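# Move the long cardboard box from desk to end shelf

## Task

Pick up the long cardboard box lying on the desk and set it down on a shelf in the final shelving section at the far end of the aisle; either side of the aisle is acceptable. The box must rest directly on the shelf board rather than on top of a carton, must not overhang the shelf's front edge, and must not end up fallen over or tilted, or the task counts as failed.

## Robot and tools

Robot: a Hello Robot Stretch 3. It has one arm. A two-wheeled base carries a vertical mast, and a lift on the mast holds a telescoping arm that reaches out to the robot's RIGHT side. The base cannot move sideways, so to bring the gripper forward or back you drive the base. The base measures 0.33 m long by 0.34 m wide with a rounded rear. It pivots about the point between its drive wheels, 0.05 m behind the front edge. With the arm pulled in and the wrist folded, a turn sweeps a 0.28 m radius; an unfolded, level wrist reaches past that circle. A passive caster sits about 0.24 m behind the wheel axle.

Frames (metres): the base frame has its origin on the floor midway between the drive wheels, x forward, y left, z up. hand_pose is reported in this frame, at the spot where the closed fingertips meet; with all wrist joints at zero its x axis points up, y back along the arm toward the mast, z toward the robot's rear. The odometry frame is where the base frame stood when the scene began. base_odometry only integrates wheel rotation, so slipping shows up as travel; its heading is in radians, positive to the left, wrapping at ±3.142. turned_by_wheels and turned_by_imu give the turn since the previous result; if they disagree by more than 0.15 rad, believe the IMU. base_tilt gives forward and right lean in degrees (a few degrees of fixed bias).

move: one action per call. Either "base", "joints" or both (optionally with "speeds", "pace", "contact_limits"), or "servos": "reboot" alone. base takes exactly one key: translate_m (metres, an offset driven straight from where the base last reported itself, forward positive, -3 to 3) or rotate_rad (radians, an offset turn in place, left positive, -6.4 to 6.4). joints is a single object of absolute targets keyed by name: lift_m 0 to 1.1 m; arm_m 0 to 0.52 m extension; wrist_yaw_rad -1.345 to 4.42 (0 along the arm, positive toward the robot's front); wrist_pitch_rad -1.57 to 0.451 (0 level, negative tips fingers down); wrist_roll_rad -2.911 to 2.918 (0 fingers side by side); gripper_m -0.089 to 0.179 (larger is wider; the fingertip gap is about 0.007 m less when nearly shut, 0.025 m less when wide); head_pan_rad -3.953 to 1.73 (0 forward, positive left, -1.57 looks along the arm); head_tilt_rad -1.53 to 0.419 (negative down). pace is "default" or "max"; speeds caps individual motions by the same keys (up to max speed). At default/max: translate 0.12/0.30 m/s, rotate 0.76/1.90 rad/s, lift 0.11/0.15 m/s, arm 0.14/0.40 m/s. The base is slowed to 0.10 m/s and 0.63 rad/s unless lift_m < 0.30, arm_m < 0.03 and wrist_yaw_rad > 2.54. Any move is cut off after 14 s (time_out). contact_limits: arm_m, translate_m, rotate_rad take a motor_effort percent (1 to 100) at which that motion halts; lift_m takes {"down": n, "up": n} (1 to 100; below about 12 may trip with no contact). Give a limit only alongside its own command. Base moves have no contact stop unless you give one; then each wheel halts separately, which can rotate the robot. cameras picks which images come back; blocking false returns within about 0.5 s while motion continues, and a later move only replaces the targets it names.

wait(seconds 0 to 10) lets time pass and returns state and images; it ends early once all moves settle. stop brakes everything still moving (status "stopped"). zoom_image(camera, region [x0,y0,x1,y1] in pixels, top-left origin, at most 504x504) enlarges part of a camera's latest image. read_manual only returns licence text. finished_scene(scene = current scene number) ends the scene; the box must stay correctly placed without the robot.

Results: the "move" line reads done or the worst status. base_status/joint_status: done, moving, off_target (rested away from target, may still push), stopped, contact_stop (lift or arm goes slack until commanded again), time_out or torque_fault (target dropped). An uncommanded stop, or a refused call, cancels the rest of that reply's move, wait and finished_scene calls; an invalid call (unknown key) does not. on_its_own lists things the robot did by itself; "held at" there is a target, not a reading. motor_effort is percent of max, positive toward higher values, peak in brackets; wrist pitch tops out near 45 and roll near 72. lidar_m: 12 distances from the base origin in 30-degree sectors, first straight ahead then counter-clockwise (4th left, 7th behind, 10th right), scanned at 0.17 m height; "-" means nothing seen or something closer than 0.15 m. wrist_depth_mm and head_depth_mm are 7x7 grids of median depth, top-left first; "-" is out of range or blank.

Cameras: head_camera (896x504) and nav_camera (672x504, fisheye) ride on the head and follow pan/tilt; wrist_camera (644x364) is on the gripper. head_camera images arrive rotated: turn them a quarter clockwise to view upright; nav_camera a quarter counter-clockwise.

Gripper: to hold, command a gripper_m below the object's width; to release, at least 0.05 above it or fully open. Readings do not confirm a grasp. Stall protection loosens an overly hard squeeze; resend to regrip.

Cautions: before folding the wrist toward the base (yaw to 3.0) or unfolding it, put lift_m between 0.32 and 0.95, pitch -0.4, roll near 0; once folded the lift may go down to 0.25. With yaw below -0.4, keep pitch at -0.5 or lower. Wrist and head have no contact stop and will fault after sustained pushing; recover with servos reboot. Pushing the arm into something solid with the gripper above about 0.45 m, or driving while the gripper is caught on something fixed, can tip the robot; if base_tilt leans, back the gripper off. Use a low lift down limit when lowering onto surfaces. Avoid dropping the box, releasing it while moving, slamming, hard hits or strong pushes. A loose object may occasionally get nudged by itself. Time spent thinking also advances the simulation.

Each tool is called as name([rows], argument=value, ...), one row to a line, values as JSON.

## Session

move()

Scene clock: 0.00 s.
base_odometry: x=+0.000 y=+0.000 heading=+0.000
turned_by_wheels: +0.000
turned_by_imu: +0.000
base_tilt: forward=-0.9 right=-1.3
lidar_m: 1.29 1.34 1.83 2.04 2.58 2.42 2.34 1.58 1.38 1.11 1.85 1.35
head_depth_mm: 1265 1268 1262 1258 1255 1251 1253 / 1259 1261 1257 1251 1246 1253 1241 / 1247 1254 1253 1242 1248 1241 1236 / 1252 1247 1246 1236 1242 1233 1235 / 1241 1240 1239 1237 1231 1235 1227 / 1235 1235 1233 1228 1230 1225 1222 / 1233 1230 1228 1222 1221 1219 1216
base_status: not commanded
joint_positions: lift_m=+0.551 arm_m=+0.000 wrist_yaw_rad=+3.023 wrist_pitch_rad=-0.521 wrist_roll_rad=+0.000 gripper_m=+0.037 head_pan_rad=+0.000 head_tilt_rad=-0.004
joint_status: not commanded
measured_speeds: all 0
motor_effort: left_wheel=-0.4 right_wheel=+1.4 lift_m=+37.7 arm_m=-1.3 wrist_yaw_rad=-1.1 wrist_pitch_rad=+3.0 wrist_roll_rad=-0.3 gripper_m=-0.3 head_pan_rad=+0.7 head_tilt_rad=+4.3
hand_pose: x=+0.0037 y=+0.0638 z=+0.5411 quat_wxyz=(+0.223, +0.693, +0.142, +0.671) (m; base frame)
wrist_depth_mm: - 145 - - - - - / - 157 - - - - - / - 185 - - - - - / 972 916 259 985 - - - / 832 833 143 798 841 860 880 / 742 741 130 733 717 752 756 / 672 644 426 680 654 675 673
pictures: head_camera (sideways), nav_camera (sideways), wrist_camera
camera_calibration:
head_camera: T_world_to_cam=[[0.00693419, 0.0292481, -0.999548, 1.3261], [0.0438859, 0.9986, 0.0295248, -0.0357552], [0.999012, -0.0440708, 0.0056409, -0.0569506], [0, 0, 0, 1]] pos_world=[0.049268, -0.00559072, 1.32688]
nav_camera: T_world_to_cam=[[-0.0143336, 0.0489388, 0.998699, -1.25811], [0.0462546, -0.9977, 0.0495537, -0.0112749], [0.998827, 0.0469047, 0.012037, -0.0719993], [0, 0, 0, 1]] pos_world=[0.054403, 0.0536987, 1.2579]
wrist_camera: T_world_to_cam=[[0.994449, -0.102342, 0.0244281, -0.015997], [-0.0520485, -0.680263, -0.731117, 0.460931], [0.0914414, 0.725788, -0.681814, 0.486222], [0, 0, 0, 1]] pos_world=[-0.00456193, -0.0409769, 0.668898]

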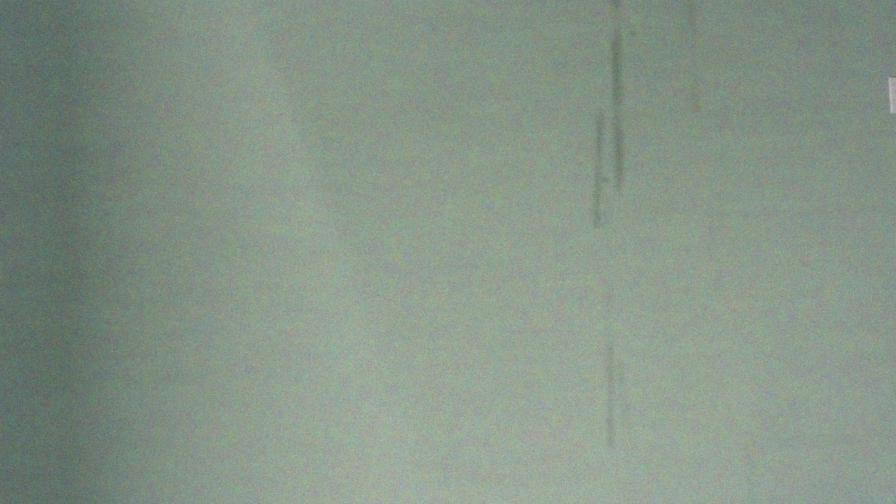

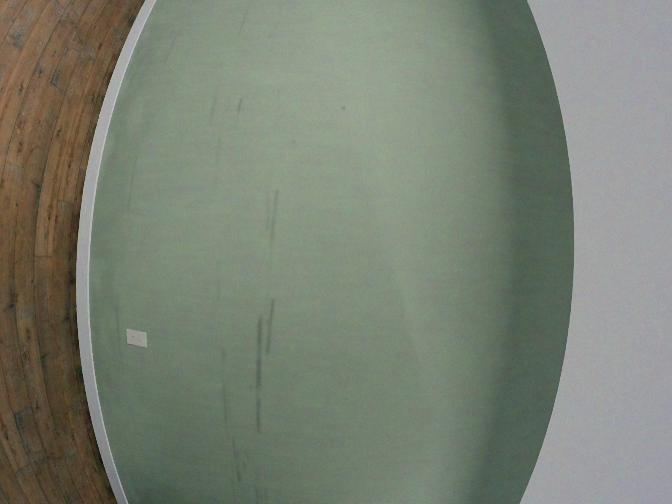

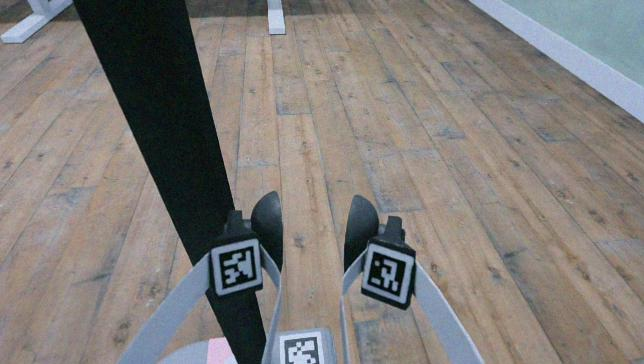

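move(joints={"head_pan_rad":1.5,"head_tilt_rad":-0.35}, cameras=["nav_camera","head_camera"])

move(joints={"head_pan_rad":-1.57,"head_tilt_rad":-0.25}, cameras=["nav_camera"])

move(joints={"head_pan_rad":-3.1,"head_tilt_rad":-0.25}, cameras=["nav_camera"])

Scene clock: 2.37 s.
move: done
base_odometry: x=+0.000 y=+0.000 heading=+0.000
turned_by_wheels: +0.000
turned_by_imu: +0.000
base_tilt: forward=-0.8 right=-1.2
lidar_m: 1.29 1.34 1.83 2.04 2.59 2.42 2.34 1.58 1.39 1.11 1.85 1.35
head_depth_mm: 2196 2348 2484 2667 2460 1816 1438 / 2178 2287 2452 2636 2450 1823 1447 / 2154 2268 2433 2569 2477 1826 1445 / 2113 2252 2410 2543 2477 1829 1450 / 2104 2239 2375 2164 2362 1831 1458 / 2082 2222 2350 2183 2512 1840 1447 / 2068 2185 2309 2194 2497 1847 1456
base_status: not commanded
joint_positions: lift_m=+0.551 arm_m=+0.000 wrist_yaw_rad=+3.023 wrist_pitch_rad=-0.521 wrist_roll_rad=+0.000 gripper_m=+0.037 head_pan_rad=+1.518 head_tilt_rad=-0.347
joint_status: all done
measured_speeds: all 0
motor_effort: left_wheel=+0.3(1.0) right_wheel=+1.6(1.8) lift_m=+43.4(44.3) arm_m=-3.6(3.9) wrist_yaw_rad=+0.3(1.1) wrist_pitch_rad=+3.0(3.1) wrist_roll_rad=+0.0(0.6) gripper_m=+0.2(1.4) head_pan_rad=+2.5(4.7) head_tilt_rad=-2.4(4.6)
hand_pose: x=+0.0037 y=+0.0638 z=+0.5411 quat_wxyz=(+0.223, +0.693, +0.142, +0.671)
wrist_depth_mm: - 145 - - - - - / - 158 - - - - - / - 185 - - - - - / 988 936 260 995 - - - / 843 839 142 809 831 852 871 / 738 740 130 736 711 765 760 / 665 646 422 679 656 675 677
pictures: head_camera (sideways), nav_camera (sideways)
head_camera: T_world_to_cam=[[-0.0464984, -0.327838, -0.943589, 1.25312], [-0.994541, 0.10353, 0.013039, -0.0079756], [0.0934155, 0.939044, -0.330862, 0.38669], [0, 0, 0, 1]] pos_world=[0.014213, 0.048525, 1.31047]
nav_camera: T_world_to_cam=[[-0.0319282, 0.32462, 0.945306, -1.18806], [0.999487, 0.00785489, 0.0310608, 0.00702899], [0.00265767, 0.945812, -0.324704, 0.372434], [0, 0, 0, 1]] pos_world=[-0.0459478, 0.0333604, 1.24379]

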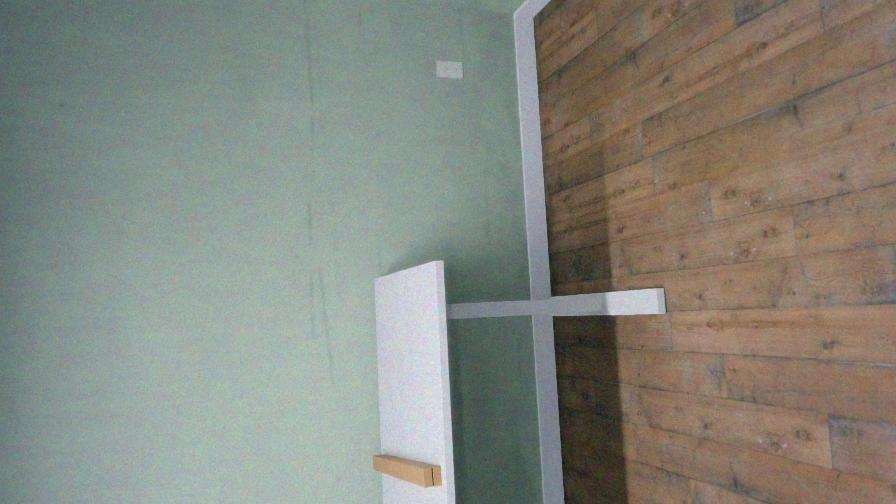

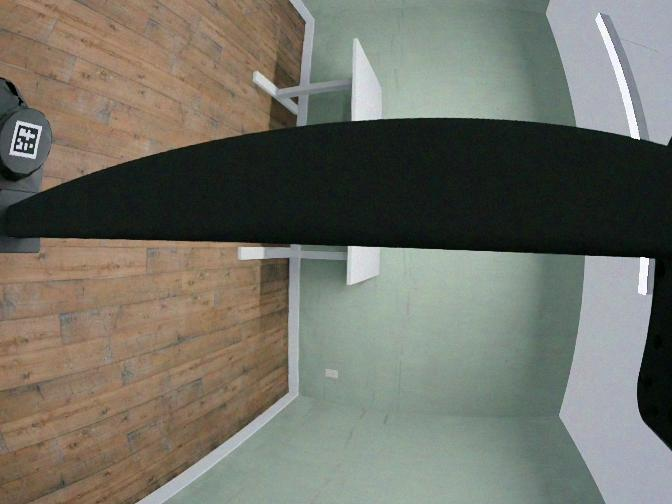

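Scene clock: 4.13 s.
move: done
base_odometry: x=+0.000 y=+0.000 heading=+0.000
turned_by_wheels: +0.000
turned_by_imu: +0.000
base_tilt: forward=-0.8 right=-1.3
lidar_m: 1.30 1.34 1.83 2.04 2.58 2.42 2.34 1.59 1.39 1.11 1.86 1.35
head_depth_mm: 2624 1986 2007 2051 2175 1958 1563 / 2573 2712 2841 2964 2719 2059 1567 / 966 1011 1066 1121 1180 1239 1315 / 956 997 1047 1092 1149 1207 1275 / 946 990 1034 1082 1143 1200 1268 / 939 984 1031 1074 1133 1195 1281 / 949 2610 2745 2894 2992 2091 1598
base_status: not commanded
joint_positions: lift_m=+0.551 arm_m=+0.000 wrist_yaw_rad=+3.023 wrist_pitch_rad=-0.521 wrist_roll_rad=+0.000 gripper_m=+0.037 head_pan_rad=-1.598 head_tilt_rad=-0.255
joint_status: all done
measured_speeds: all 0
motor_effort: left_wheel=-0.7(0.9) right_wheel=+1.6(1.8) lift_m=+43.6(44.2) arm_m=-5.5(5.6) wrist_yaw_rad=-0.3(1.2) wrist_pitch_rad=+3.0(3.1) wrist_roll_rad=+0.2(0.6) gripper_m=+0.9(1.1) head_pan_rad=-0.7(4.7) head_tilt_rad=+6.8(7.2)
hand_pose: x=+0.0037 y=+0.0638 z=+0.5411 quat_wxyz=(+0.223, +0.693, +0.142, +0.671)
wrist_depth_mm: - 145 - - - - - / - 157 - - - - - / - 186 - - - - - / 987 927 260 995 996 - - / 833 836 143 818 838 872 868 / 739 755 130 729 723 758 760 / 668 640 424 687 654 669 678
pictures: nav_camera (sideways)
nav_camera: T_world_to_cam=[[0.0425678, -0.235473, 0.970948, -1.22202], [-0.998877, -0.0302848, 0.0364475, 0.0121718], [0.0208225, -0.971409, -0.236498, 0.257469], [0, 0, 0, 1]] pos_world=[0.0588158, -0.0372783, 1.24697]

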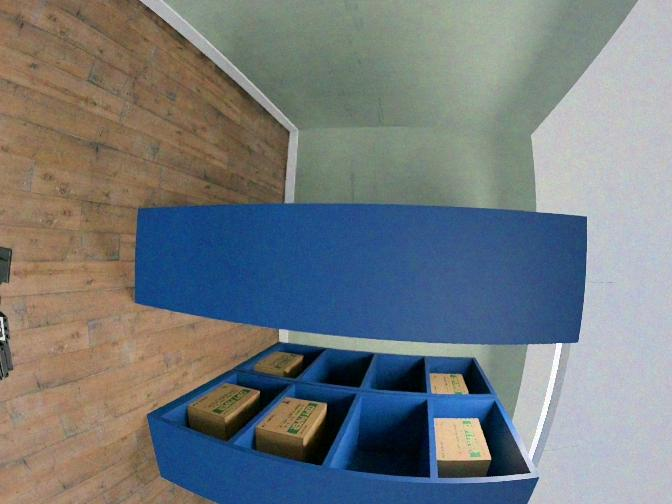

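Scene clock: 5.40 s.
move: done
base_odometry: x=+0.000 y=+0.000 heading=+0.000
turned_by_wheels: +0.000
turned_by_imu: +0.000
base_tilt: forward=-0.9 right=-1.2
lidar_m: 1.30 1.34 1.83 2.04 2.59 2.42 2.34 1.59 1.39 1.11 1.85 1.34
head_depth_mm: 2064 2141 2257 2347 2465 2039 1577 / 2046 2146 2231 2346 2476 2063 1579 / 2055 2133 2228 2323 2454 2065 1578 / 2043 2129 2211 2339 2456 2067 1587 / 2032 2128 2217 2332 2449 2071 1584 / 2044 2116 2182 2324 2437 2077 1598 / 2012 2105 2206 2314 2401 2094 1591
base_status: not commanded
joint_positions: lift_m=+0.551 arm_m=+0.000 wrist_yaw_rad=+3.023 wrist_pitch_rad=-0.521 wrist_roll_rad=+0.000 gripper_m=+0.037 head_pan_rad=-3.137 head_tilt_rad=-0.253
joint_status: all done
measured_speeds: all 0
motor_effort: left_wheel=-0.4(0.9) right_wheel=+1.6(2.0) lift_m=+43.9(44.0) arm_m=-7.1(7.1) wrist_yaw_rad=-1.0(1.0) wrist_pitch_rad=+2.9(3.1) wrist_roll_rad=+0.0(0.7) gripper_m=+0.2(1.0) head_pan_rad=-0.7(4.3) head_tilt_rad=+6.3(7.1)
hand_pose: x=+0.0037 y=+0.0638 z=+0.5411 quat_wxyz=(+0.223, +0.693, +0.142, +0.671)
wrist_depth_mm: - 146 - - - - - / - 158 - - - - - / - 185 - - - - - / 976 924 260 990 - 982 - / 838 834 143 808 823 871 877 / 730 736 130 738 722 759 763 / 672 647 425 673 650 679 672
pictures: nav_camera (sideways)
nav_camera: T_world_to_cam=[[-0.231506, -0.0499926, 0.971548, -1.22114], [-0.0618283, 0.997416, 0.0365909, 0.00631239], [-0.970867, -0.0515981, -0.233999, 0.260291], [0, 0, 0, 1]] pos_world=[-0.0296037, -0.0539138, 1.24708]

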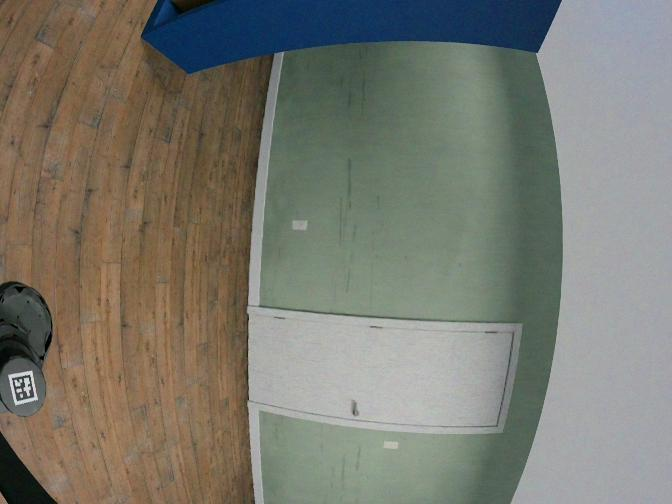

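move(base={"rotate_rad":1.571}, joints={"head_pan_rad":0.2,"head_tilt_rad":-0.4}, cameras=["head_camera"])

move(base={"translate_m":1.15}, pace="max", cameras=["head_camera"])

move(base={"rotate_rad":1.571}, joints={"head_pan_rad":-1.3,"head_tilt_rad":-0.5}, cameras=["head_camera","nav_camera"])

Scene clock: 18.00 s.
move: done
base_odometry: x=+0.000 y=+0.000 heading=+1.571
turned_by_wheels: +1.571
turned_by_imu: +1.563
base_tilt: forward=-0.8 right=-1.2
lidar_m: 2.04 2.37 2.41 2.34 1.59 1.39 1.11 1.86 1.35 1.30 1.34 1.82
head_depth_mm: 2038 2161 2304 2468 2266 1710 1380 / 2057 2197 2299 2496 2281 1716 1381 / 2095 2224 2330 2539 2218 1716 1392 / 2121 2255 2374 2655 2278 1728 1387 / 2152 2316 2417 2673 2281 1734 1390 / 2189 2375 2450 2745 2284 1736 1398 / 2228 2388 2524 2740 2284 1728 1388
base_status: done
joint_positions: lift_m=+0.551 arm_m=+0.000 wrist_yaw_rad=+3.023 wrist_pitch_rad=-0.521 wrist_roll_rad=+0.000 gripper_m=+0.037 head_pan_rad=+0.219 head_tilt_rad=-0.398
joint_status: all done
measured_speeds: all 0
motor_effort: left_wheel=-6.4(11.6) right_wheel=+9.6(13.3) lift_m=+43.0(44.0) arm_m=-19.0(19.0) wrist_yaw_rad=-0.6(1.2) wrist_pitch_rad=+3.0(3.1) wrist_roll_rad=+0.2(0.7) gripper_m=-0.2(1.3) head_pan_rad=-3.0(4.7) head_tilt_rad=-2.6(6.7)
hand_pose: x=+0.0037 y=+0.0638 z=+0.5411 quat_wxyz=(+0.223, +0.693, +0.142, +0.671)
wrist_depth_mm: - 145 - - - - - / - 158 - - - - - / - 185 - - - - - / 972 912 260 - - - - / 822 840 143 805 840 864 875 / 741 730 130 730 722 757 772 / 672 645 424 681 658 670 672
pictures: head_camera (sideways)
head_camera: T_world_to_cam=[[-0.374493, -0.0533713, -0.925693, 1.23172], [-0.166172, 0.986042, 0.0103747, -0.00953184], [0.912218, 0.157709, -0.378134, 0.443111], [0, 0, 0, 1]] pos_world=[0.0554727, 0.00525469, 1.30785]

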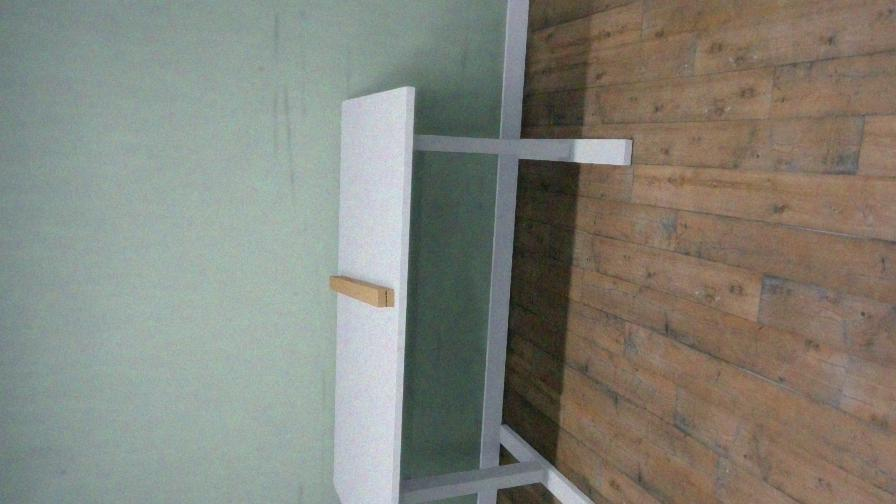

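Scene clock: 30.47 s.
move: done
base_odometry: x=+0.000 y=+1.150 heading=+1.570
turned_by_wheels: +0.000
turned_by_imu: +0.005
base_tilt: forward=-0.9 right=-1.2
lidar_m: 0.89 1.40 1.51 2.32 2.43 2.41 2.25 1.84 1.34 1.29 1.33 1.40
head_depth_mm: 1082 1159 1244 1336 1442 1507 1372 / 1105 1178 1257 1325 942 712 1381 / 1120 1197 1280 1340 948 716 1305 / 1131 1212 1305 1362 951 744 1383 / 1147 1232 1320 1387 953 744 1385 / 1164 1253 1346 1400 956 774 1395 / 1184 1276 1368 1424 916 777 1387
base_status: done
joint_positions: lift_m=+0.551 arm_m=+0.000 wrist_yaw_rad=+3.023 wrist_pitch_rad=-0.521 wrist_roll_rad=+0.000 gripper_m=+0.037 head_pan_rad=+0.200 head_tilt_rad=-0.400
joint_status: not commanded
measured_speeds: all 0
motor_effort: left_wheel=-2.8(5.9) right_wheel=+8.9(15.4) lift_m=+42.9(43.7) arm_m=-18.4(21.1) wrist_yaw_rad=-0.5(1.5) wrist_pitch_rad=+2.9(3.2) wrist_roll_rad=-0.3(0.8) gripper_m=+0.3(1.3) head_pan_rad=-2.9(4.5) head_tilt_rad=-2.8(4.1)
hand_pose: x=+0.0037 y=+0.0638 z=+0.5411 quat_wxyz=(+0.223, +0.693, +0.142, +0.671)
wrist_depth_mm: - 145 - - - - - / - 157 - - - - - / - 185 - - - - - / 964 918 261 - - - - / 844 847 143 809 820 857 867 / 731 735 130 725 721 760 758 / 665 643 429 682 654 672 673
pictures: head_camera (sideways)
head_camera: T_world_to_cam=[[-0.377563, -0.0466984, -0.924806, 1.23056], [-0.147508, 0.989007, 0.0102819, -0.00962222], [0.914159, 0.140299, -0.380301, 0.445995], [0, 0, 0, 1]] pos_world=[0.0554857, 0.00440925, 1.30774]

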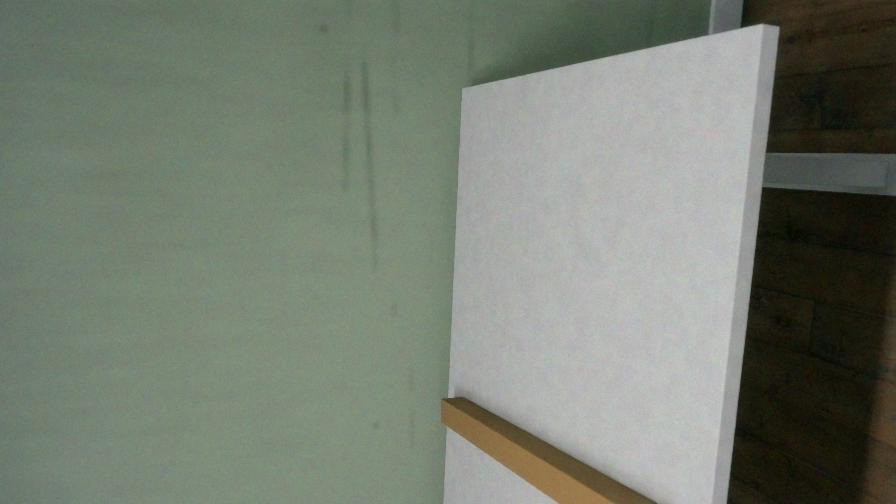

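Scene clock: 34.07 s.
move: done
base_odometry: x=+0.000 y=+1.150 heading=+3.141
turned_by_wheels: +1.571
turned_by_imu: +1.563
base_tilt: forward=-0.8 right=-1.2
lidar_m: 2.32 2.41 2.41 2.25 1.84 1.34 1.29 1.33 1.41 0.90 1.40 1.51
head_depth_mm: 1074 1165 1267 1337 851 1428 1285 / 1097 1187 1295 1125 821 1215 1289 / 1115 1215 1323 1125 821 1434 1278 / 1140 1233 1353 1131 821 1478 1289 / 1164 1270 1391 1135 825 1521 1293 / 1187 1293 1414 1085 825 1575 1294 / 1208 1319 1454 1138 796 1574 1296
base_status: done
joint_positions: lift_m=+0.551 arm_m=+0.000 wrist_yaw_rad=+3.023 wrist_pitch_rad=-0.521 wrist_roll_rad=+0.000 gripper_m=+0.037 head_pan_rad=-1.310 head_tilt_rad=-0.501
joint_status: all done
measured_speeds: all 0
motor_effort: left_wheel=-8.1(12.1) right_wheel=+9.7(13.5) lift_m=+42.4(43.2) arm_m=-20.7(21.2) wrist_yaw_rad=-0.6(1.5) wrist_pitch_rad=+2.9(3.1) wrist_roll_rad=-0.6(0.7) gripper_m=+0.4(1.3) head_pan_rad=+3.2(4.9) head_tilt_rad=-1.8(4.8)
hand_pose: x=+0.0037 y=+0.0638 z=+0.5411 quat_wxyz=(+0.223, +0.693, +0.142, +0.671)
wrist_depth_mm: - 145 - - - - - / - 158 - - - - - / - 185 - - - - - / 965 918 259 998 - - - / 839 852 142 813 849 862 870 / 738 733 130 727 719 752 756 / 666 639 424 681 656 671 675
pictures: head_camera (sideways), nav_camera (sideways)
head_camera: T_world_to_cam=[[-0.0929793, 0.46187, -0.882061, 1.17313], [0.978434, 0.206501, 0.00499126, -0.00953413], [0.184452, -0.862574, -0.47111, 0.568566], [0, 0, 0, 1]] pos_world=[0.0135325, -0.0494357, 1.30268]
nav_camera: T_world_to_cam=[[0.166617, -0.435022, 0.88487, -1.1104], [-0.947441, -0.319211, 0.0214675, 0.0314502], [0.273121, -0.841938, -0.465344, 0.553761], [0, 0, 0, 1]] pos_world=[0.0635657, -0.00677925, 1.23958]

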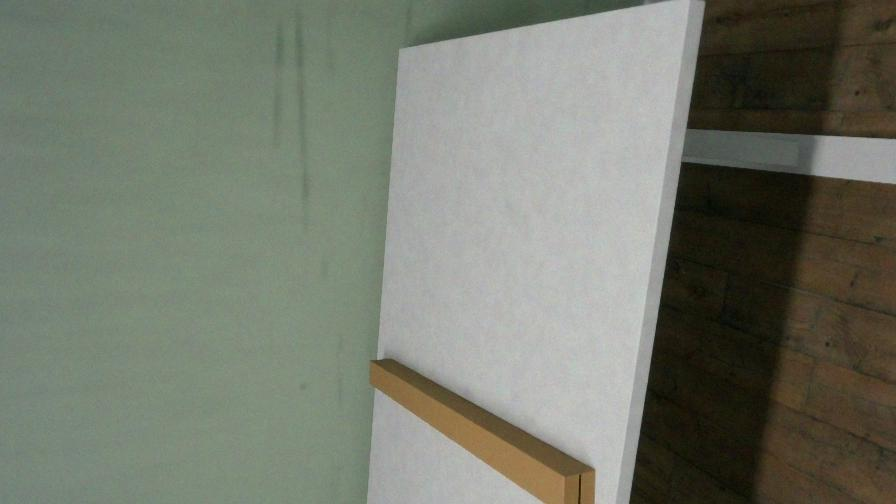

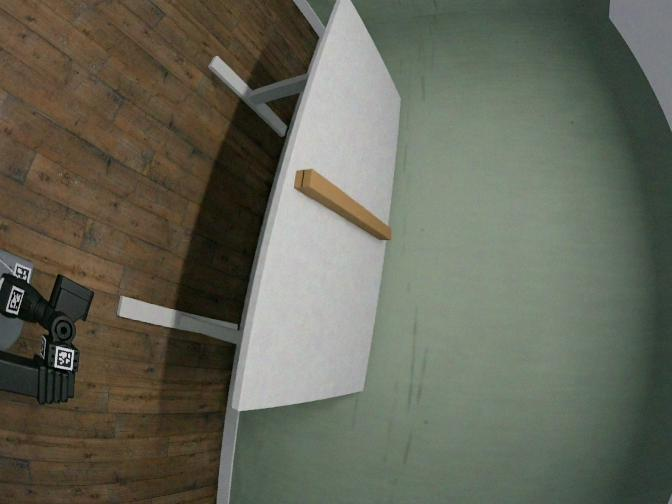

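move(base={"rotate_rad":-0.446}, joints={"lift_m":0.92}, cameras=[])

move(base={"translate_m":0.51}, joints={"wrist_pitch_rad":-0.4}, cameras=[])

move(base={"rotate_rad":0.446}, joints={"head_pan_rad":-1.57,"head_tilt_rad":-0.6}, cameras=[])

move(joints={"wrist_yaw_rad":0.16,"gripper_m":0.179})

Scene clock: 41.97 s.
move: done
base_odometry: x=+0.000 y=+1.150 heading=+2.695
turned_by_wheels: -0.446
turned_by_imu: -0.443
base_tilt: forward=-0.9 right=-1.2
lidar_m: 1.51 2.32 2.46 2.40 3.96 1.71 1.32 1.29 1.37 1.38 0.90 1.43
head_depth_mm: 1226 1342 1479 1651 1838 1561 1358 / 1198 1313 1435 1596 1780 1564 1352 / 1173 1276 1399 1548 1749 1552 - / 1144 1243 1359 1499 1606 1514 1325 / 1121 1213 1323 1130 826 1251 1254 / 1094 1184 1297 1135 825 1431 1298 / 1069 1162 1262 1134 828 715 1290
base_status: done
joint_positions: lift_m=+0.920 arm_m=+0.000 wrist_yaw_rad=+3.023 wrist_pitch_rad=-0.521 wrist_roll_rad=+0.000 gripper_m=+0.037 head_pan_rad=-1.300 head_tilt_rad=-0.501
joint_status: all done
measured_speeds: all 0
motor_effort: left_wheel=+5.5(11.9) right_wheel=-5.8(11.2) lift_m=+43.7(49.8) arm_m=-19.2(19.6) wrist_yaw_rad=-0.9(1.3) wrist_pitch_rad=+2.8(3.2) wrist_roll_rad=-0.3(1.1) gripper_m=+0.4(1.2) head_pan_rad=+3.0(4.1) head_tilt_rad=-0.2(3.0)
hand_pose: x=+0.0037 y=+0.0638 z=+0.9102 quat_wxyz=(+0.223, +0.693, +0.142, +0.671)
wrist_depth_mm: - 145 - - - - - / - 158 - - - - - / - 185 - - - - - / - - 259 - - - - / - - 143 149 - - - / - - 129 - - - - / - 970 429 - - - -

Scene clock: 48.20 s.
move: done
base_odometry: x=-0.460 y=+1.370 heading=+2.695
turned_by_wheels: +0.000
turned_by_imu: +0.002
base_tilt: forward=-0.9 right=-1.2
lidar_m: 1.03 1.88 1.99 2.53 2.51 2.32 1.78 1.74 1.50 0.81 1.13 1.01
head_depth_mm: 1018 1115 1225 1287 820 644 560 / 995 1082 1191 1123 821 647 560 / 972 1060 1160 1130 821 646 - / 949 1035 1131 1128 822 647 548 / 932 1009 1102 1135 825 610 513 / 909 988 1079 1118 778 630 533 / 892 964 1050 1106 828 649 535
base_status: done
joint_positions: lift_m=+0.920 arm_m=+0.000 wrist_yaw_rad=+3.023 wrist_pitch_rad=-0.421 wrist_roll_rad=+0.000 gripper_m=+0.037 head_pan_rad=-1.300 head_tilt_rad=-0.501
joint_status: all done
measured_speeds: all 0
motor_effort: left_wheel=+1.7(10.4) right_wheel=+5.9(10.6) lift_m=+34.9(44.1) arm_m=-19.4(19.8) wrist_yaw_rad=-0.8(1.3) wrist_pitch_rad=+4.2(7.1) wrist_roll_rad=-0.5(0.8) gripper_m=+0.1(1.6) head_pan_rad=+2.9(4.4) head_tilt_rad=-0.1(2.1)
hand_pose: x=+0.0053 y=+0.0775 z=+0.9320 quat_wxyz=(+0.189, +0.699, +0.107, +0.682)
wrist_depth_mm: - 140 - - - - - / - 152 - - - - - / - 169 - - - - - / - 191 - - - - - / - - 142 150 - - - / - - 130 - - - - / - - 329 - - - -

Scene clock: 50.03 s.
move: done
base_odometry: x=-0.460 y=+1.370 heading=+3.141
turned_by_wheels: +0.446
turned_by_imu: +0.444
base_tilt: forward=-0.9 right=-1.3
lidar_m: 1.88 1.94 2.57 2.49 2.49 1.81 1.74 1.62 0.80 1.13 1.17 1.01
head_depth_mm: 942 1044 1147 949 732 - - / 934 1030 1149 952 732 - - / 932 1030 1147 948 733 629 - / 929 1024 1142 953 687 570 - / 926 1022 1137 913 712 630 - / 920 1013 1128 952 733 612 - / 915 1008 1123 952 732 597 1146
base_status: done
joint_positions: lift_m=+0.920 arm_m=+0.000 wrist_yaw_rad=+3.023 wrist_pitch_rad=-0.421 wrist_roll_rad=+0.000 gripper_m=+0.037 head_pan_rad=-1.567 head_tilt_rad=-0.598
joint_status: all done
measured_speeds: all 0
motor_effort: left_wheel=-7.2(11.1) right_wheel=+9.5(14.2) lift_m=+31.6(35.3) arm_m=-19.8(20.1) wrist_yaw_rad=-0.7(1.2) wrist_pitch_rad=+4.1(4.3) wrist_roll_rad=+0.2(0.7) gripper_m=+0.1(1.0) head_pan_rad=-3.7(3.8) head_tilt_rad=-4.5(6.2)
hand_pose: x=+0.0053 y=+0.0775 z=+0.9320 quat_wxyz=(+0.189, +0.699, +0.107, +0.682)
wrist_depth_mm: - 141 - - - - - / - 153 - - - - - / - 168 - - - - - / - 190 - - - - - / - - 142 150 - - - / - - 130 - - - - / - - 329 - - - -

Scene clock: 52.47 s.
move: done
base_odometry: x=-0.460 y=+1.370 heading=+3.141
turned_by_wheels: +0.000
turned_by_imu: +0.000
base_tilt: forward=-0.8 right=-1.3
lidar_m: 1.87 1.95 2.57 2.49 2.49 1.81 1.74 1.62 0.80 1.13 1.17 1.01
head_depth_mm: 946 1041 1149 945 731 - - / 939 1039 1140 947 731 - - / 932 1032 1141 948 730 611 - / 928 1025 1146 951 730 - - / 928 1018 1134 910 730 580 1168 / 918 1012 1132 950 731 551 1170 / 915 1007 1122 952 734 595 1167
base_status: not commanded
joint_positions: lift_m=+0.920 arm_m=+0.000 wrist_yaw_rad=+0.162 wrist_pitch_rad=-0.420 wrist_roll_rad=+0.000 gripper_m=+0.179 head_pan_rad=-1.569 head_tilt_rad=-0.599
joint_status: all done
measured_speeds: all 0
motor_effort: left_wheel=-6.4(7.7) right_wheel=+9.0(9.5) lift_m=+28.2(32.5) arm_m=-20.7(21.3) wrist_yaw_rad=-2.4(4.2) wrist_pitch_rad=+3.8(4.2) wrist_roll_rad=-0.3(0.8) gripper_m=+0.6(87.4) head_pan_rad=-3.3(4.1) head_tilt_rad=-4.1(5.0)
hand_pose: x=+0.0147 y=-0.3661 z=+0.9321 quat_wxyz=(+0.701, +0.203, -0.677, -0.091)
wrist_depth_mm: - - - - - - - / - - - 632 - - - / - - - 474 - - - / - - - 379 - - - / - - - 316 - 138 - / 117 - - 270 - 122 112 / - - - 243 - - 109
pictures: head_camera (sideways), nav_camera (sideways), wrist_camera
head_camera: T_world_to_cam=[[0.0283687, 0.55495, -0.8314, 1.10637], [0.998682, -0.0513259, -0.000182789, -0.00291829], [-0.0427738, -0.830299, -0.555675, 0.679995], [0, 0, 0, 1]] pos_world=[0.000614064, -0.0495314, 1.29769]
nav_camera: T_world_to_cam=[[0.0498178, -0.548177, 0.834878, -1.0445], [-0.997594, -0.0676541, 0.0151059, 0.0400455], [0.0482022, -0.833622, -0.550228, 0.66557], [0, 0, 0, 1]] pos_world=[0.0599021, -0.0150294, 1.23764]
wrist_camera: T_world_to_cam=[[-0.98425, -0.174875, 0.0259123, -0.07946], [-0.126166, 0.592173, -0.795873, 0.982286], [0.123834, -0.786606, -0.604909, 0.438053], [0, 0, 0, 1]] pos_world=[-0.00852275, -0.251003, 1.04882]

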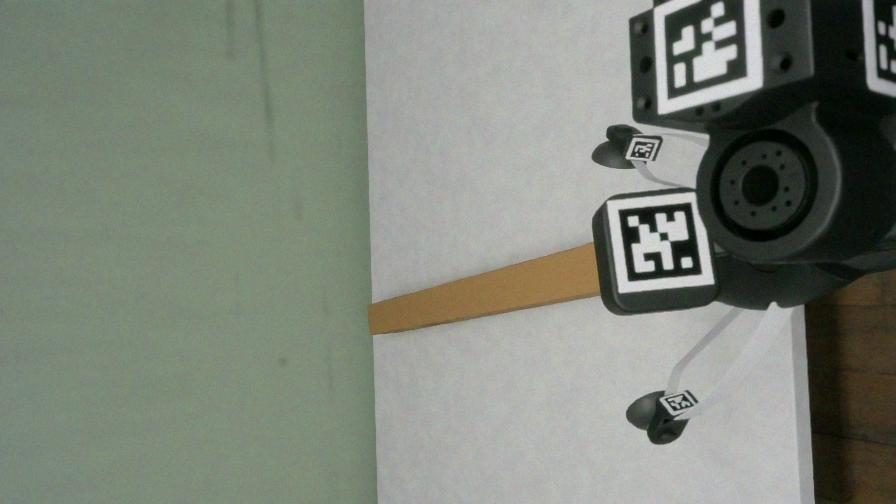

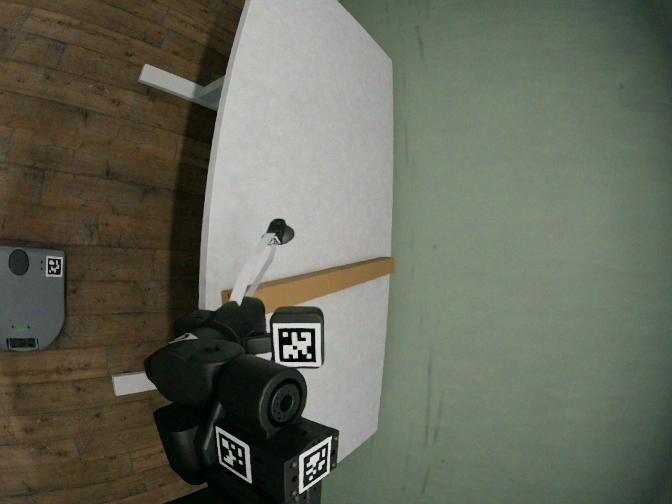

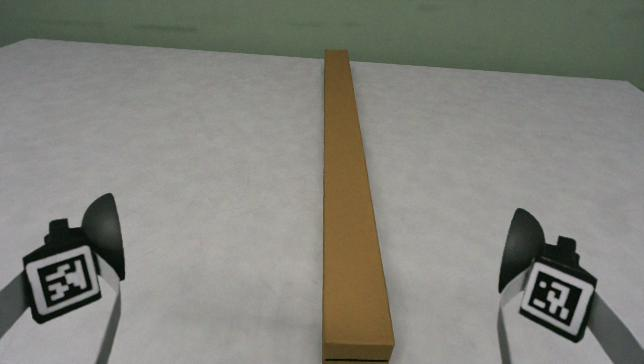

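move(base={"translate_m":0.022}, joints={"arm_m":0.375}, cameras=["wrist_camera","head_camera"])

move(joints={"lift_m":0.775}, contact_limits={"lift_m":{"down":20}}, cameras=["wrist_camera","head_camera"])

Scene clock: 58.87 s.
move: done
base_odometry: x=-0.482 y=+1.370 heading=+3.141
turned_by_wheels: +0.000
turned_by_imu: +0.001
base_tilt: forward=-0.9 right=-1.2
lidar_m: 1.85 1.92 2.57 2.49 2.52 1.84 1.76 1.61 0.82 1.13 1.05 1.00
head_depth_mm: 945 1044 1151 311 - 578 1182 / 942 1038 403 321 730 593 1193 / 935 1031 477 874 731 579 1165 / 928 1024 505 792 683 569 1165 / 926 1019 1122 898 729 595 1168 / 919 1015 1130 950 732 595 1168 / 917 1008 1121 951 731 595 1167
base_status: done
joint_positions: lift_m=+0.920 arm_m=+0.375 wrist_yaw_rad=+0.162 wrist_pitch_rad=-0.420 wrist_roll_rad=+0.000 gripper_m=+0.179 head_pan_rad=-1.570 head_tilt_rad=-0.600
joint_status: all done
measured_speeds: all 0
motor_effort: left_wheel=-1.4(5.6) right_wheel=+8.2(13.4) lift_m=+19.1(25.0) arm_m=+22.0(23.9) wrist_yaw_rad=-2.2(2.8) wrist_pitch_rad=+3.9(4.1) wrist_roll_rad=-0.3(0.8) gripper_m=+0.5(1.4) head_pan_rad=-2.8(4.0) head_tilt_rad=-3.0(5.4)
hand_pose: x=+0.0146 y=-0.7412 z=+0.9323 quat_wxyz=(+0.701, +0.203, -0.677, -0.091)
wrist_depth_mm: - - - - - - - / - - - - - - - / - - - - - - - / - - - 376 - - - / - - - 314 - 138 - / 117 - - 268 - 122 112 / - - - 236 - - 109
pictures: head_camera (sideways), wrist_camera
head_camera: T_world_to_cam=[[0.0288758, 0.555622, -0.830934, 1.10566], [0.998633, -0.0522714, -0.000248865, -0.00287143], [-0.0435723, -0.82979, -0.556372, 0.680949], [0, 0, 0, 1]] pos_world=[0.000611246, -0.0494332, 1.29759]
wrist_camera: T_world_to_cam=[[-0.984314, -0.174515, 0.0258931, -0.144793], [-0.125858, 0.591734, -0.796248, 1.20447], [0.123636, -0.787016, -0.604416, 0.142299], [0, 0, 0, 1]] pos_world=[-0.00852195, -0.626004, 1.04881]

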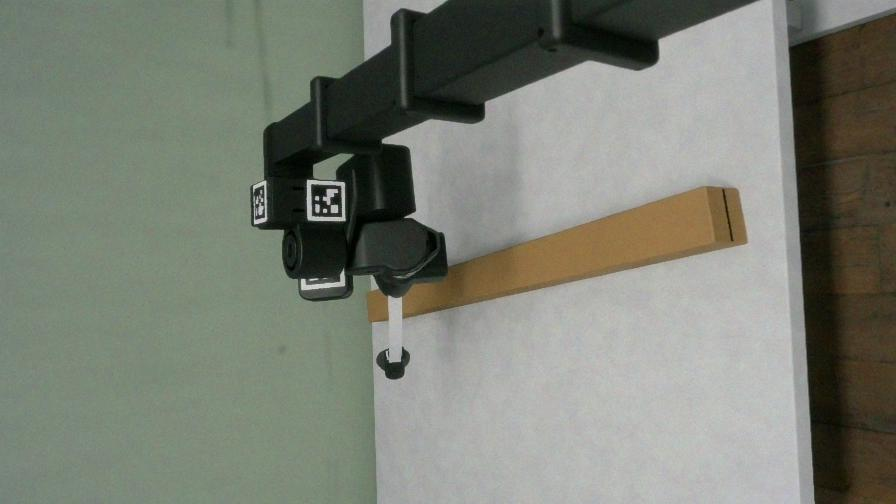

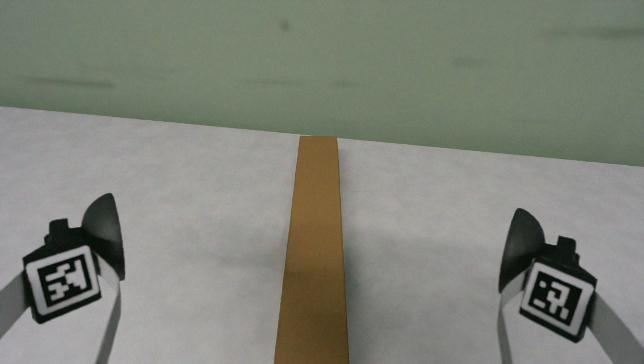

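Scene clock: 61.00 s.
move: contact_stop
base_odometry: x=-0.482 y=+1.370 heading=+3.141
turned_by_wheels: +0.000
turned_by_imu: +0.000
base_tilt: forward=-0.9 right=-1.3
lidar_m: 1.86 1.92 2.57 2.49 2.52 1.83 1.76 1.62 0.81 1.13 1.05 0.99
head_depth_mm: 946 1044 1143 948 730 355 294 / 940 1038 1142 948 416 365 1144 / 936 1034 1147 560 686 580 1189 / 932 1024 1144 584 637 570 1169 / 925 1018 1140 912 732 594 1165 / 921 1017 1132 952 732 596 1174 / 916 1010 1124 953 733 597 1167
base_status: not commanded
joint_positions: lift_m=+0.781 arm_m=+0.375 wrist_yaw_rad=+0.162 wrist_pitch_rad=-0.393 wrist_roll_rad=-0.003 gripper_m=+0.179 head_pan_rad=-1.570 head_tilt_rad=-0.601
joint_status: lift_m contact_stop (moved -0.139 of -0.145)
measured_speeds: translate_m=+0.000 rotate_rad=+0.000 lift_m=+0.002 arm_m=+0.000 wrist_yaw_rad=+0.000 wrist_pitch_rad=+0.000 wrist_roll_rad=+0.000 head_pan_rad=+0.000 head_tilt_rad=+0.000
on_its_own: lift_m is slack since a contact_stop (your +0.775 is given up)
motor_effort: left_wheel=-0.8(2.0) right_wheel=+5.8(8.4) lift_m=+26.2(26.2) arm_m=+20.8(22.2) wrist_yaw_rad=-1.9(3.4) wrist_pitch_rad=-1.1(4.2) wrist_roll_rad=+1.3(1.3) gripper_m=+0.3(1.6) head_pan_rad=-2.5(3.8) head_tilt_rad=-3.2(4.8)
contact_limits: lift_m down 20 (down: maximum 72; up: maximum 65)
hand_pose: x=+0.0151 y=-0.7445 z=+0.7989 quat_wxyz=(+0.704, +0.194, -0.679, -0.082)
wrist_depth_mm: - - - - - - - / - - - 278 - - - / - - - 205 - - - / - - - 163 - - - / - 195 189 134 200 140 197 / 117 172 163 111 175 138 169 / 149 153 147 100 149 150 111
pictures: head_camera (sideways), wrist_camera
head_camera: T_world_to_cam=[[0.0288868, 0.555852, -0.830779, 1.10547], [0.998632, -0.0522792, -0.000255465, -0.00286324], [-0.0435745, -0.829636, -0.556602, 0.681254], [0, 0, 0, 1]] pos_world=[0.000611203, -0.0494339, 1.29759]
wrist_camera: T_world_to_cam=[[-0.984176, -0.174798, 0.0290435, -0.144139], [-0.125153, 0.569691, -0.812274, 1.09671], [0.125438, -0.803055, -0.582553, 0.0296295], [0, 0, 0, 1]] pos_world=[-0.00831825, -0.626189, 0.912278]

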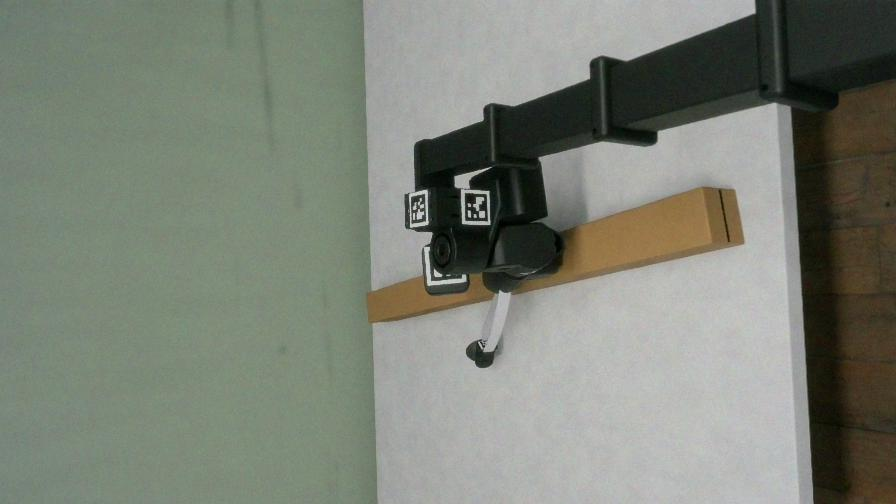

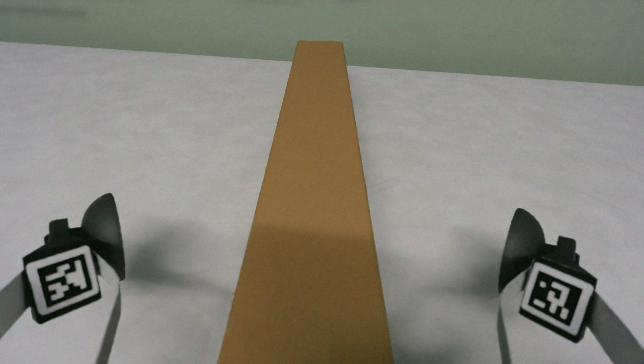

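move(joints={"lift_m":0.92}, cameras=[])

move(joints={"wrist_pitch_rad":-0.8,"arm_m":0.405}, cameras=[])

Scene clock: 64.83 s.
move: done
base_odometry: x=-0.482 y=+1.370 heading=+3.141
turned_by_wheels: +0.000
turned_by_imu: +0.001
base_tilt: forward=-0.9 right=-1.2
lidar_m: 1.85 1.93 2.57 2.48 2.53 1.83 1.76 1.62 0.81 1.13 1.05 1.00
head_depth_mm: 944 1044 1148 311 - 578 1184 / 941 1038 403 321 731 595 1189 / 935 1032 478 872 730 578 1161 / 931 1026 503 791 683 569 1165 / 921 1020 1125 899 730 595 1168 / 920 1014 1128 950 732 595 1167 / 913 1007 1125 949 734 595 1168
base_status: not commanded
joint_positions: lift_m=+0.920 arm_m=+0.375 wrist_yaw_rad=+0.162 wrist_pitch_rad=-0.415 wrist_roll_rad=-0.003 gripper_m=+0.179 head_pan_rad=-1.570 head_tilt_rad=-0.601
joint_status: all done
measured_speeds: all 0
motor_effort: left_wheel=-1.1(2.4) right_wheel=+5.6(6.0) lift_m=+43.8(49.0) arm_m=+17.3(19.4) wrist_yaw_rad=-1.9(2.4) wrist_pitch_rad=+3.0(3.2) wrist_roll_rad=+0.7(1.5) gripper_m=+0.8(1.4) head_pan_rad=-2.1(3.7) head_tilt_rad=-2.6(3.5)
hand_pose: x=+0.0146 y=-0.7419 z=+0.9334 quat_wxyz=(+0.703, +0.201, -0.677, -0.089)
wrist_depth_mm: - - - - - - - / - - - - - - - / - - - - - - - / - - - 377 - - - / - - - 316 - 138 - / 116 - - 270 - 122 112 / - - - 235 - - 109

Scene clock: 66.03 s.
move: done
base_odometry: x=-0.482 y=+1.370 heading=+3.141
turned_by_wheels: +0.000
turned_by_imu: +0.000
base_tilt: forward=-0.9 right=-1.2
lidar_m: 1.86 1.93 2.57 2.48 2.53 1.83 1.76 1.62 0.82 1.13 1.05 0.99
head_depth_mm: 944 1046 1150 313 - 578 1180 / 941 1034 413 331 729 595 1194 / 935 1027 509 908 731 579 1164 / 929 1026 525 759 684 568 1163 / 924 1019 1123 874 731 595 1167 / 919 1015 1128 947 733 595 1168 / 913 1009 1127 950 731 596 1168
base_status: not commanded
joint_positions: lift_m=+0.920 arm_m=+0.405 wrist_yaw_rad=+0.162 wrist_pitch_rad=-0.808 wrist_roll_rad=-0.003 gripper_m=+0.179 head_pan_rad=-1.570 head_tilt_rad=-0.601
joint_status: all done
measured_speeds: all 0
motor_effort: left_wheel=-1.1(2.0) right_wheel=+5.6(5.9) lift_m=+41.7(44.2) arm_m=+21.4(23.4) wrist_yaw_rad=-2.0(2.4) wrist_pitch_rad=+1.9(4.9) wrist_roll_rad=+0.8(1.5) gripper_m=+0.3(1.1) head_pan_rad=-2.2(3.2) head_tilt_rad=-2.8(3.2)
hand_pose: x=+0.0041 y=-0.7075 z=+0.8568 quat_wxyz=(+0.672, +0.330, -0.624, -0.225)
wrist_depth_mm: - - - 297 - - - / - - - 264 - - - / - - - 239 - - - / - - - 219 - - - / - - - 201 - 138 - / 117 - - 186 - 122 112 / - - 173 174 - - 109

move(base={"translate_m":0.01}, joints={"arm_m":0.43}, cameras=[])

move(joints={"lift_m":0.84}, contact_limits={"lift_m":{"down":20}}, cameras=["wrist_camera","head_camera"])

Scene clock: 68.27 s.
move: done
base_odometry: x=-0.492 y=+1.370 heading=+3.141
turned_by_wheels: +0.000
turned_by_imu: +0.000
base_tilt: forward=-0.9 right=-1.2
lidar_m: 1.85 1.91 2.57 2.49 2.53 1.85 1.77 1.62 0.82 1.13 1.03 0.99
head_depth_mm: 941 1044 1146 313 - 579 1186 / 939 1037 413 331 729 594 1193 / 935 1014 533 910 729 564 1166 / 928 1026 542 825 685 575 1164 / 922 1019 1117 873 730 595 1164 / 923 1016 1129 948 732 594 1170 / 916 1009 1123 949 731 596 1168
base_status: done
joint_positions: lift_m=+0.920 arm_m=+0.430 wrist_yaw_rad=+0.162 wrist_pitch_rad=-0.809 wrist_roll_rad=-0.003 gripper_m=+0.179 head_pan_rad=-1.570 head_tilt_rad=-0.601
joint_status: all done
measured_speeds: all 0
motor_effort: left_wheel=+1.5(6.6) right_wheel=+6.3(10.8) lift_m=+37.2(39.5) arm_m=+21.9(23.5) wrist_yaw_rad=-1.9(2.4) wrist_pitch_rad=+1.9(2.0) wrist_roll_rad=+1.3(1.5) gripper_m=+0.2(1.4) head_pan_rad=-1.8(3.3) head_tilt_rad=-1.8(2.9)
hand_pose: x=+0.0041 y=-0.7323 z=+0.8567 quat_wxyz=(+0.672, +0.330, -0.624, -0.225)
wrist_depth_mm: - - - 295 - - - / - - - 266 - - - / - - - 240 - - - / - - - 218 - - - / - - - 202 - 138 - / 117 - - 186 - 122 112 / - - - 173 - - 109

Scene clock: 69.83 s.
move: done
base_odometry: x=-0.492 y=+1.370 heading=+3.141
turned_by_wheels: +0.000
turned_by_imu: +0.000
base_tilt: forward=-0.9 right=-1.2
lidar_m: 1.85 1.91 2.57 2.49 2.54 1.84 1.77 1.61 0.82 1.13 1.04 0.99
head_depth_mm: 945 1045 1148 947 354 - - / 938 1040 1139 453 354 563 1194 / 933 1033 1098 582 732 565 1166 / 931 1025 1106 613 686 576 1165 / 926 1022 1134 908 731 594 1166 / 919 1013 1133 947 731 595 1165 / 915 1008 1120 948 732 594 1171
base_status: not commanded
joint_positions: lift_m=+0.840 arm_m=+0.430 wrist_yaw_rad=+0.162 wrist_pitch_rad=-0.802 wrist_roll_rad=-0.003 gripper_m=+0.179 head_pan_rad=-1.570 head_tilt_rad=-0.601
joint_status: all done
measured_speeds: all 0
motor_effort: left_wheel=+1.5(2.5) right_wheel=+6.0(6.7) lift_m=+7.2(34.1) arm_m=+20.3(22.0) wrist_yaw_rad=-1.8(2.6) wrist_pitch_rad=+0.6(2.1) wrist_roll_rad=+0.9(1.4) gripper_m=+0.8(1.3) head_pan_rad=-2.5(3.2) head_tilt_rad=-1.2(3.0)
contact_limits: lift_m down 20 (down: maximum 72; up: maximum 65)
hand_pose: x=+0.0043 y=-0.7337 z=+0.7778 quat_wxyz=(+0.672, +0.328, -0.625, -0.222)
wrist_depth_mm: - - - 176 - - - / - - - 157 - - - / 198 202 201 141 202 203 202 / 187 185 183 129 188 189 191 / 140 170 168 117 173 170 174 / 117 157 155 109 158 137 116 / 146 146 - 103 146 147 112
pictures: head_camera (sideways), wrist_camera
head_camera: T_world_to_cam=[[0.0288868, 0.555852, -0.830779, 1.10547], [0.998632, -0.0522792, -0.000255465, -0.00286324], [-0.0435745, -0.829636, -0.556602, 0.681254], [0, 0, 0, 1]] pos_world=[0.000611203, -0.0494339, 1.29759]
wrist_camera: T_world_to_cam=[[-0.982559, -0.184747, 0.0211165, -0.153475], [-0.16922, 0.841299, -0.513401, 1.03904], [0.0770842, -0.50802, -0.857889, 0.458186], [0, 0, 0, 1]] pos_world=[-0.0102903, -0.66973, 0.929758]

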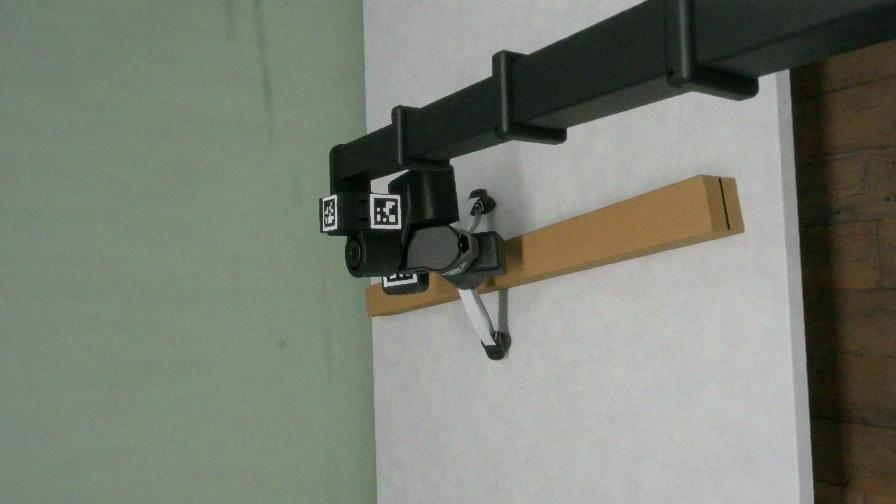

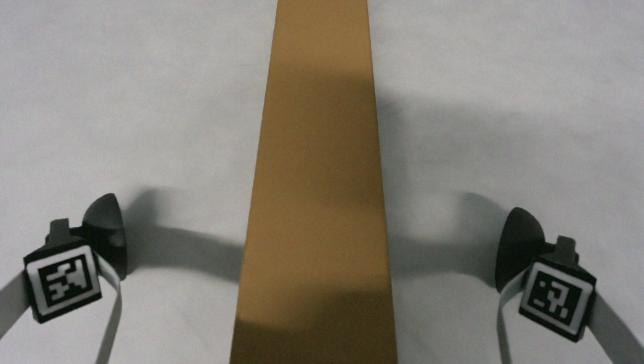

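move(joints={"gripper_m":0.0}, cameras=[])

move(joints={"lift_m":0.93}, cameras=["wrist_camera","head_camera"])

Scene clock: 72.90 s.
move: done
base_odometry: x=-0.492 y=+1.370 heading=+3.141
turned_by_wheels: +0.000
turned_by_imu: +0.000
base_tilt: forward=-0.8 right=-1.3
lidar_m: 1.84 1.91 2.58 2.49 2.55 1.84 1.78 1.62 0.82 1.13 1.03 0.99
head_depth_mm: 943 1048 1151 949 353 - - / 938 1039 1144 451 353 579 1193 / 937 1034 1099 582 730 565 1168 / 930 1031 1109 611 685 573 1169 / 924 1019 1137 913 732 594 1164 / 922 1016 1127 952 733 595 1166 / 913 1004 1122 950 733 595 1169
base_status: not commanded
joint_positions: lift_m=+0.840 arm_m=+0.430 wrist_yaw_rad=+0.159 wrist_pitch_rad=-0.758 wrist_roll_rad=-0.003 gripper_m=+0.002 head_pan_rad=-1.570 head_tilt_rad=-0.601
joint_status: all done
measured_speeds: all 0
motor_effort: left_wheel=+1.5(2.6) right_wheel=+5.8(6.3) lift_m=+15.8(15.8) arm_m=+16.6(19.7) wrist_yaw_rad=+0.5(2.1) wrist_pitch_rad=-7.7(7.7) wrist_roll_rad=+1.3(1.5) gripper_m=-34.6(100.0) head_pan_rad=-2.1(3.2) head_tilt_rad=-1.0(2.3)
contact_limits: lift_m down 20 (down: maximum 72; up: maximum 65)
hand_pose: x=+0.0052 y=-0.7424 z=+0.7850 quat_wxyz=(+0.677, +0.313, -0.633, -0.209)
wrist_depth_mm: - - - 197 - - - / - - - 173 - - - / - - - 154 - - - / 196 197 197 142 199 201 200 / 181 179 139 126 151 183 184 / 163 159 126 114 132 167 168 / - 150 110 108 154 150 156

Scene clock: 74.57 s.
move: done
base_odometry: x=-0.492 y=+1.370 heading=+3.141
turned_by_wheels: +0.000
turned_by_imu: +0.000
base_tilt: forward=-0.9 right=-1.2
lidar_m: 1.85 1.91 2.57 2.49 2.54 1.84 1.77 1.61 0.82 1.13 1.03 0.99
head_depth_mm: 944 1043 1139 293 - 579 1186 / 940 1038 400 336 731 594 1194 / 933 1014 525 947 706 563 1168 / 930 1025 540 662 609 579 1169 / 924 1019 1114 906 732 593 1168 / 920 1014 1133 951 732 594 1174 / 912 1006 1117 950 732 596 1168
base_status: not commanded
joint_positions: lift_m=+0.930 arm_m=+0.430 wrist_yaw_rad=+0.159 wrist_pitch_rad=-0.812 wrist_roll_rad=-0.003 gripper_m=+0.004 head_pan_rad=-1.570 head_tilt_rad=-0.601
joint_status: all done
measured_speeds: all 0
motor_effort: left_wheel=+0.7(2.1) right_wheel=+5.7(6.4) lift_m=+43.5(50.9) arm_m=+14.8(17.0) wrist_yaw_rad=+0.7(1.4) wrist_pitch_rad=+2.4(7.6) wrist_roll_rad=+0.7(1.4) gripper_m=-12.2(35.7) head_pan_rad=-2.1(3.2) head_tilt_rad=-0.9(1.8)
hand_pose: x=+0.0035 y=-0.7318 z=+0.8661 quat_wxyz=(+0.671, +0.330, -0.624, -0.227)
wrist_depth_mm: - - - 189 - - - / - - - 169 - - - / - - - 153 - - - / - - - 141 - - - / - - 132 126 147 - - / - - 118 117 131 - - / - - 109 109 - - -
pictures: head_camera (sideways), wrist_camera
head_camera: T_world_to_cam=[[0.0288868, 0.555852, -0.830779, 1.10547], [0.998632, -0.0522792, -0.000255465, -0.00286324], [-0.0435745, -0.829636, -0.556602, 0.681254], [0, 0, 0, 1]] pos_world=[0.000611203, -0.0494339, 1.29759]
wrist_camera: T_world_to_cam=[[-0.983055, -0.182114, 0.0209016, -0.153591], [-0.167625, 0.846933, -0.504585, 1.07914], [0.0741897, -0.499538, -0.863109, 0.545767], [0, 0, 0, 1]] pos_world=[-0.0105875, -0.6693, 1.01878]

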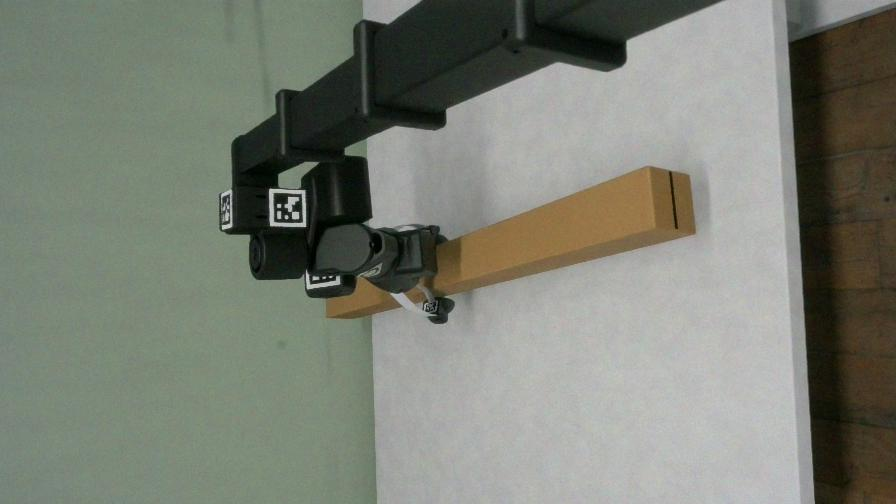

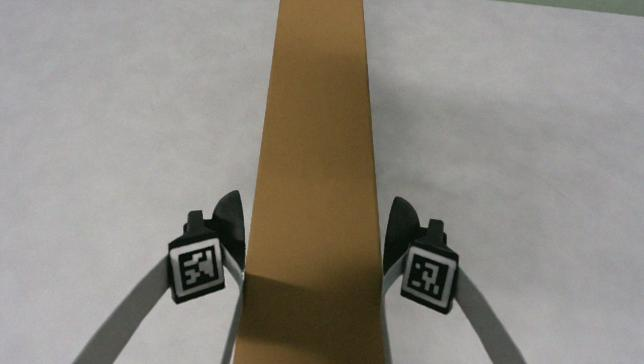

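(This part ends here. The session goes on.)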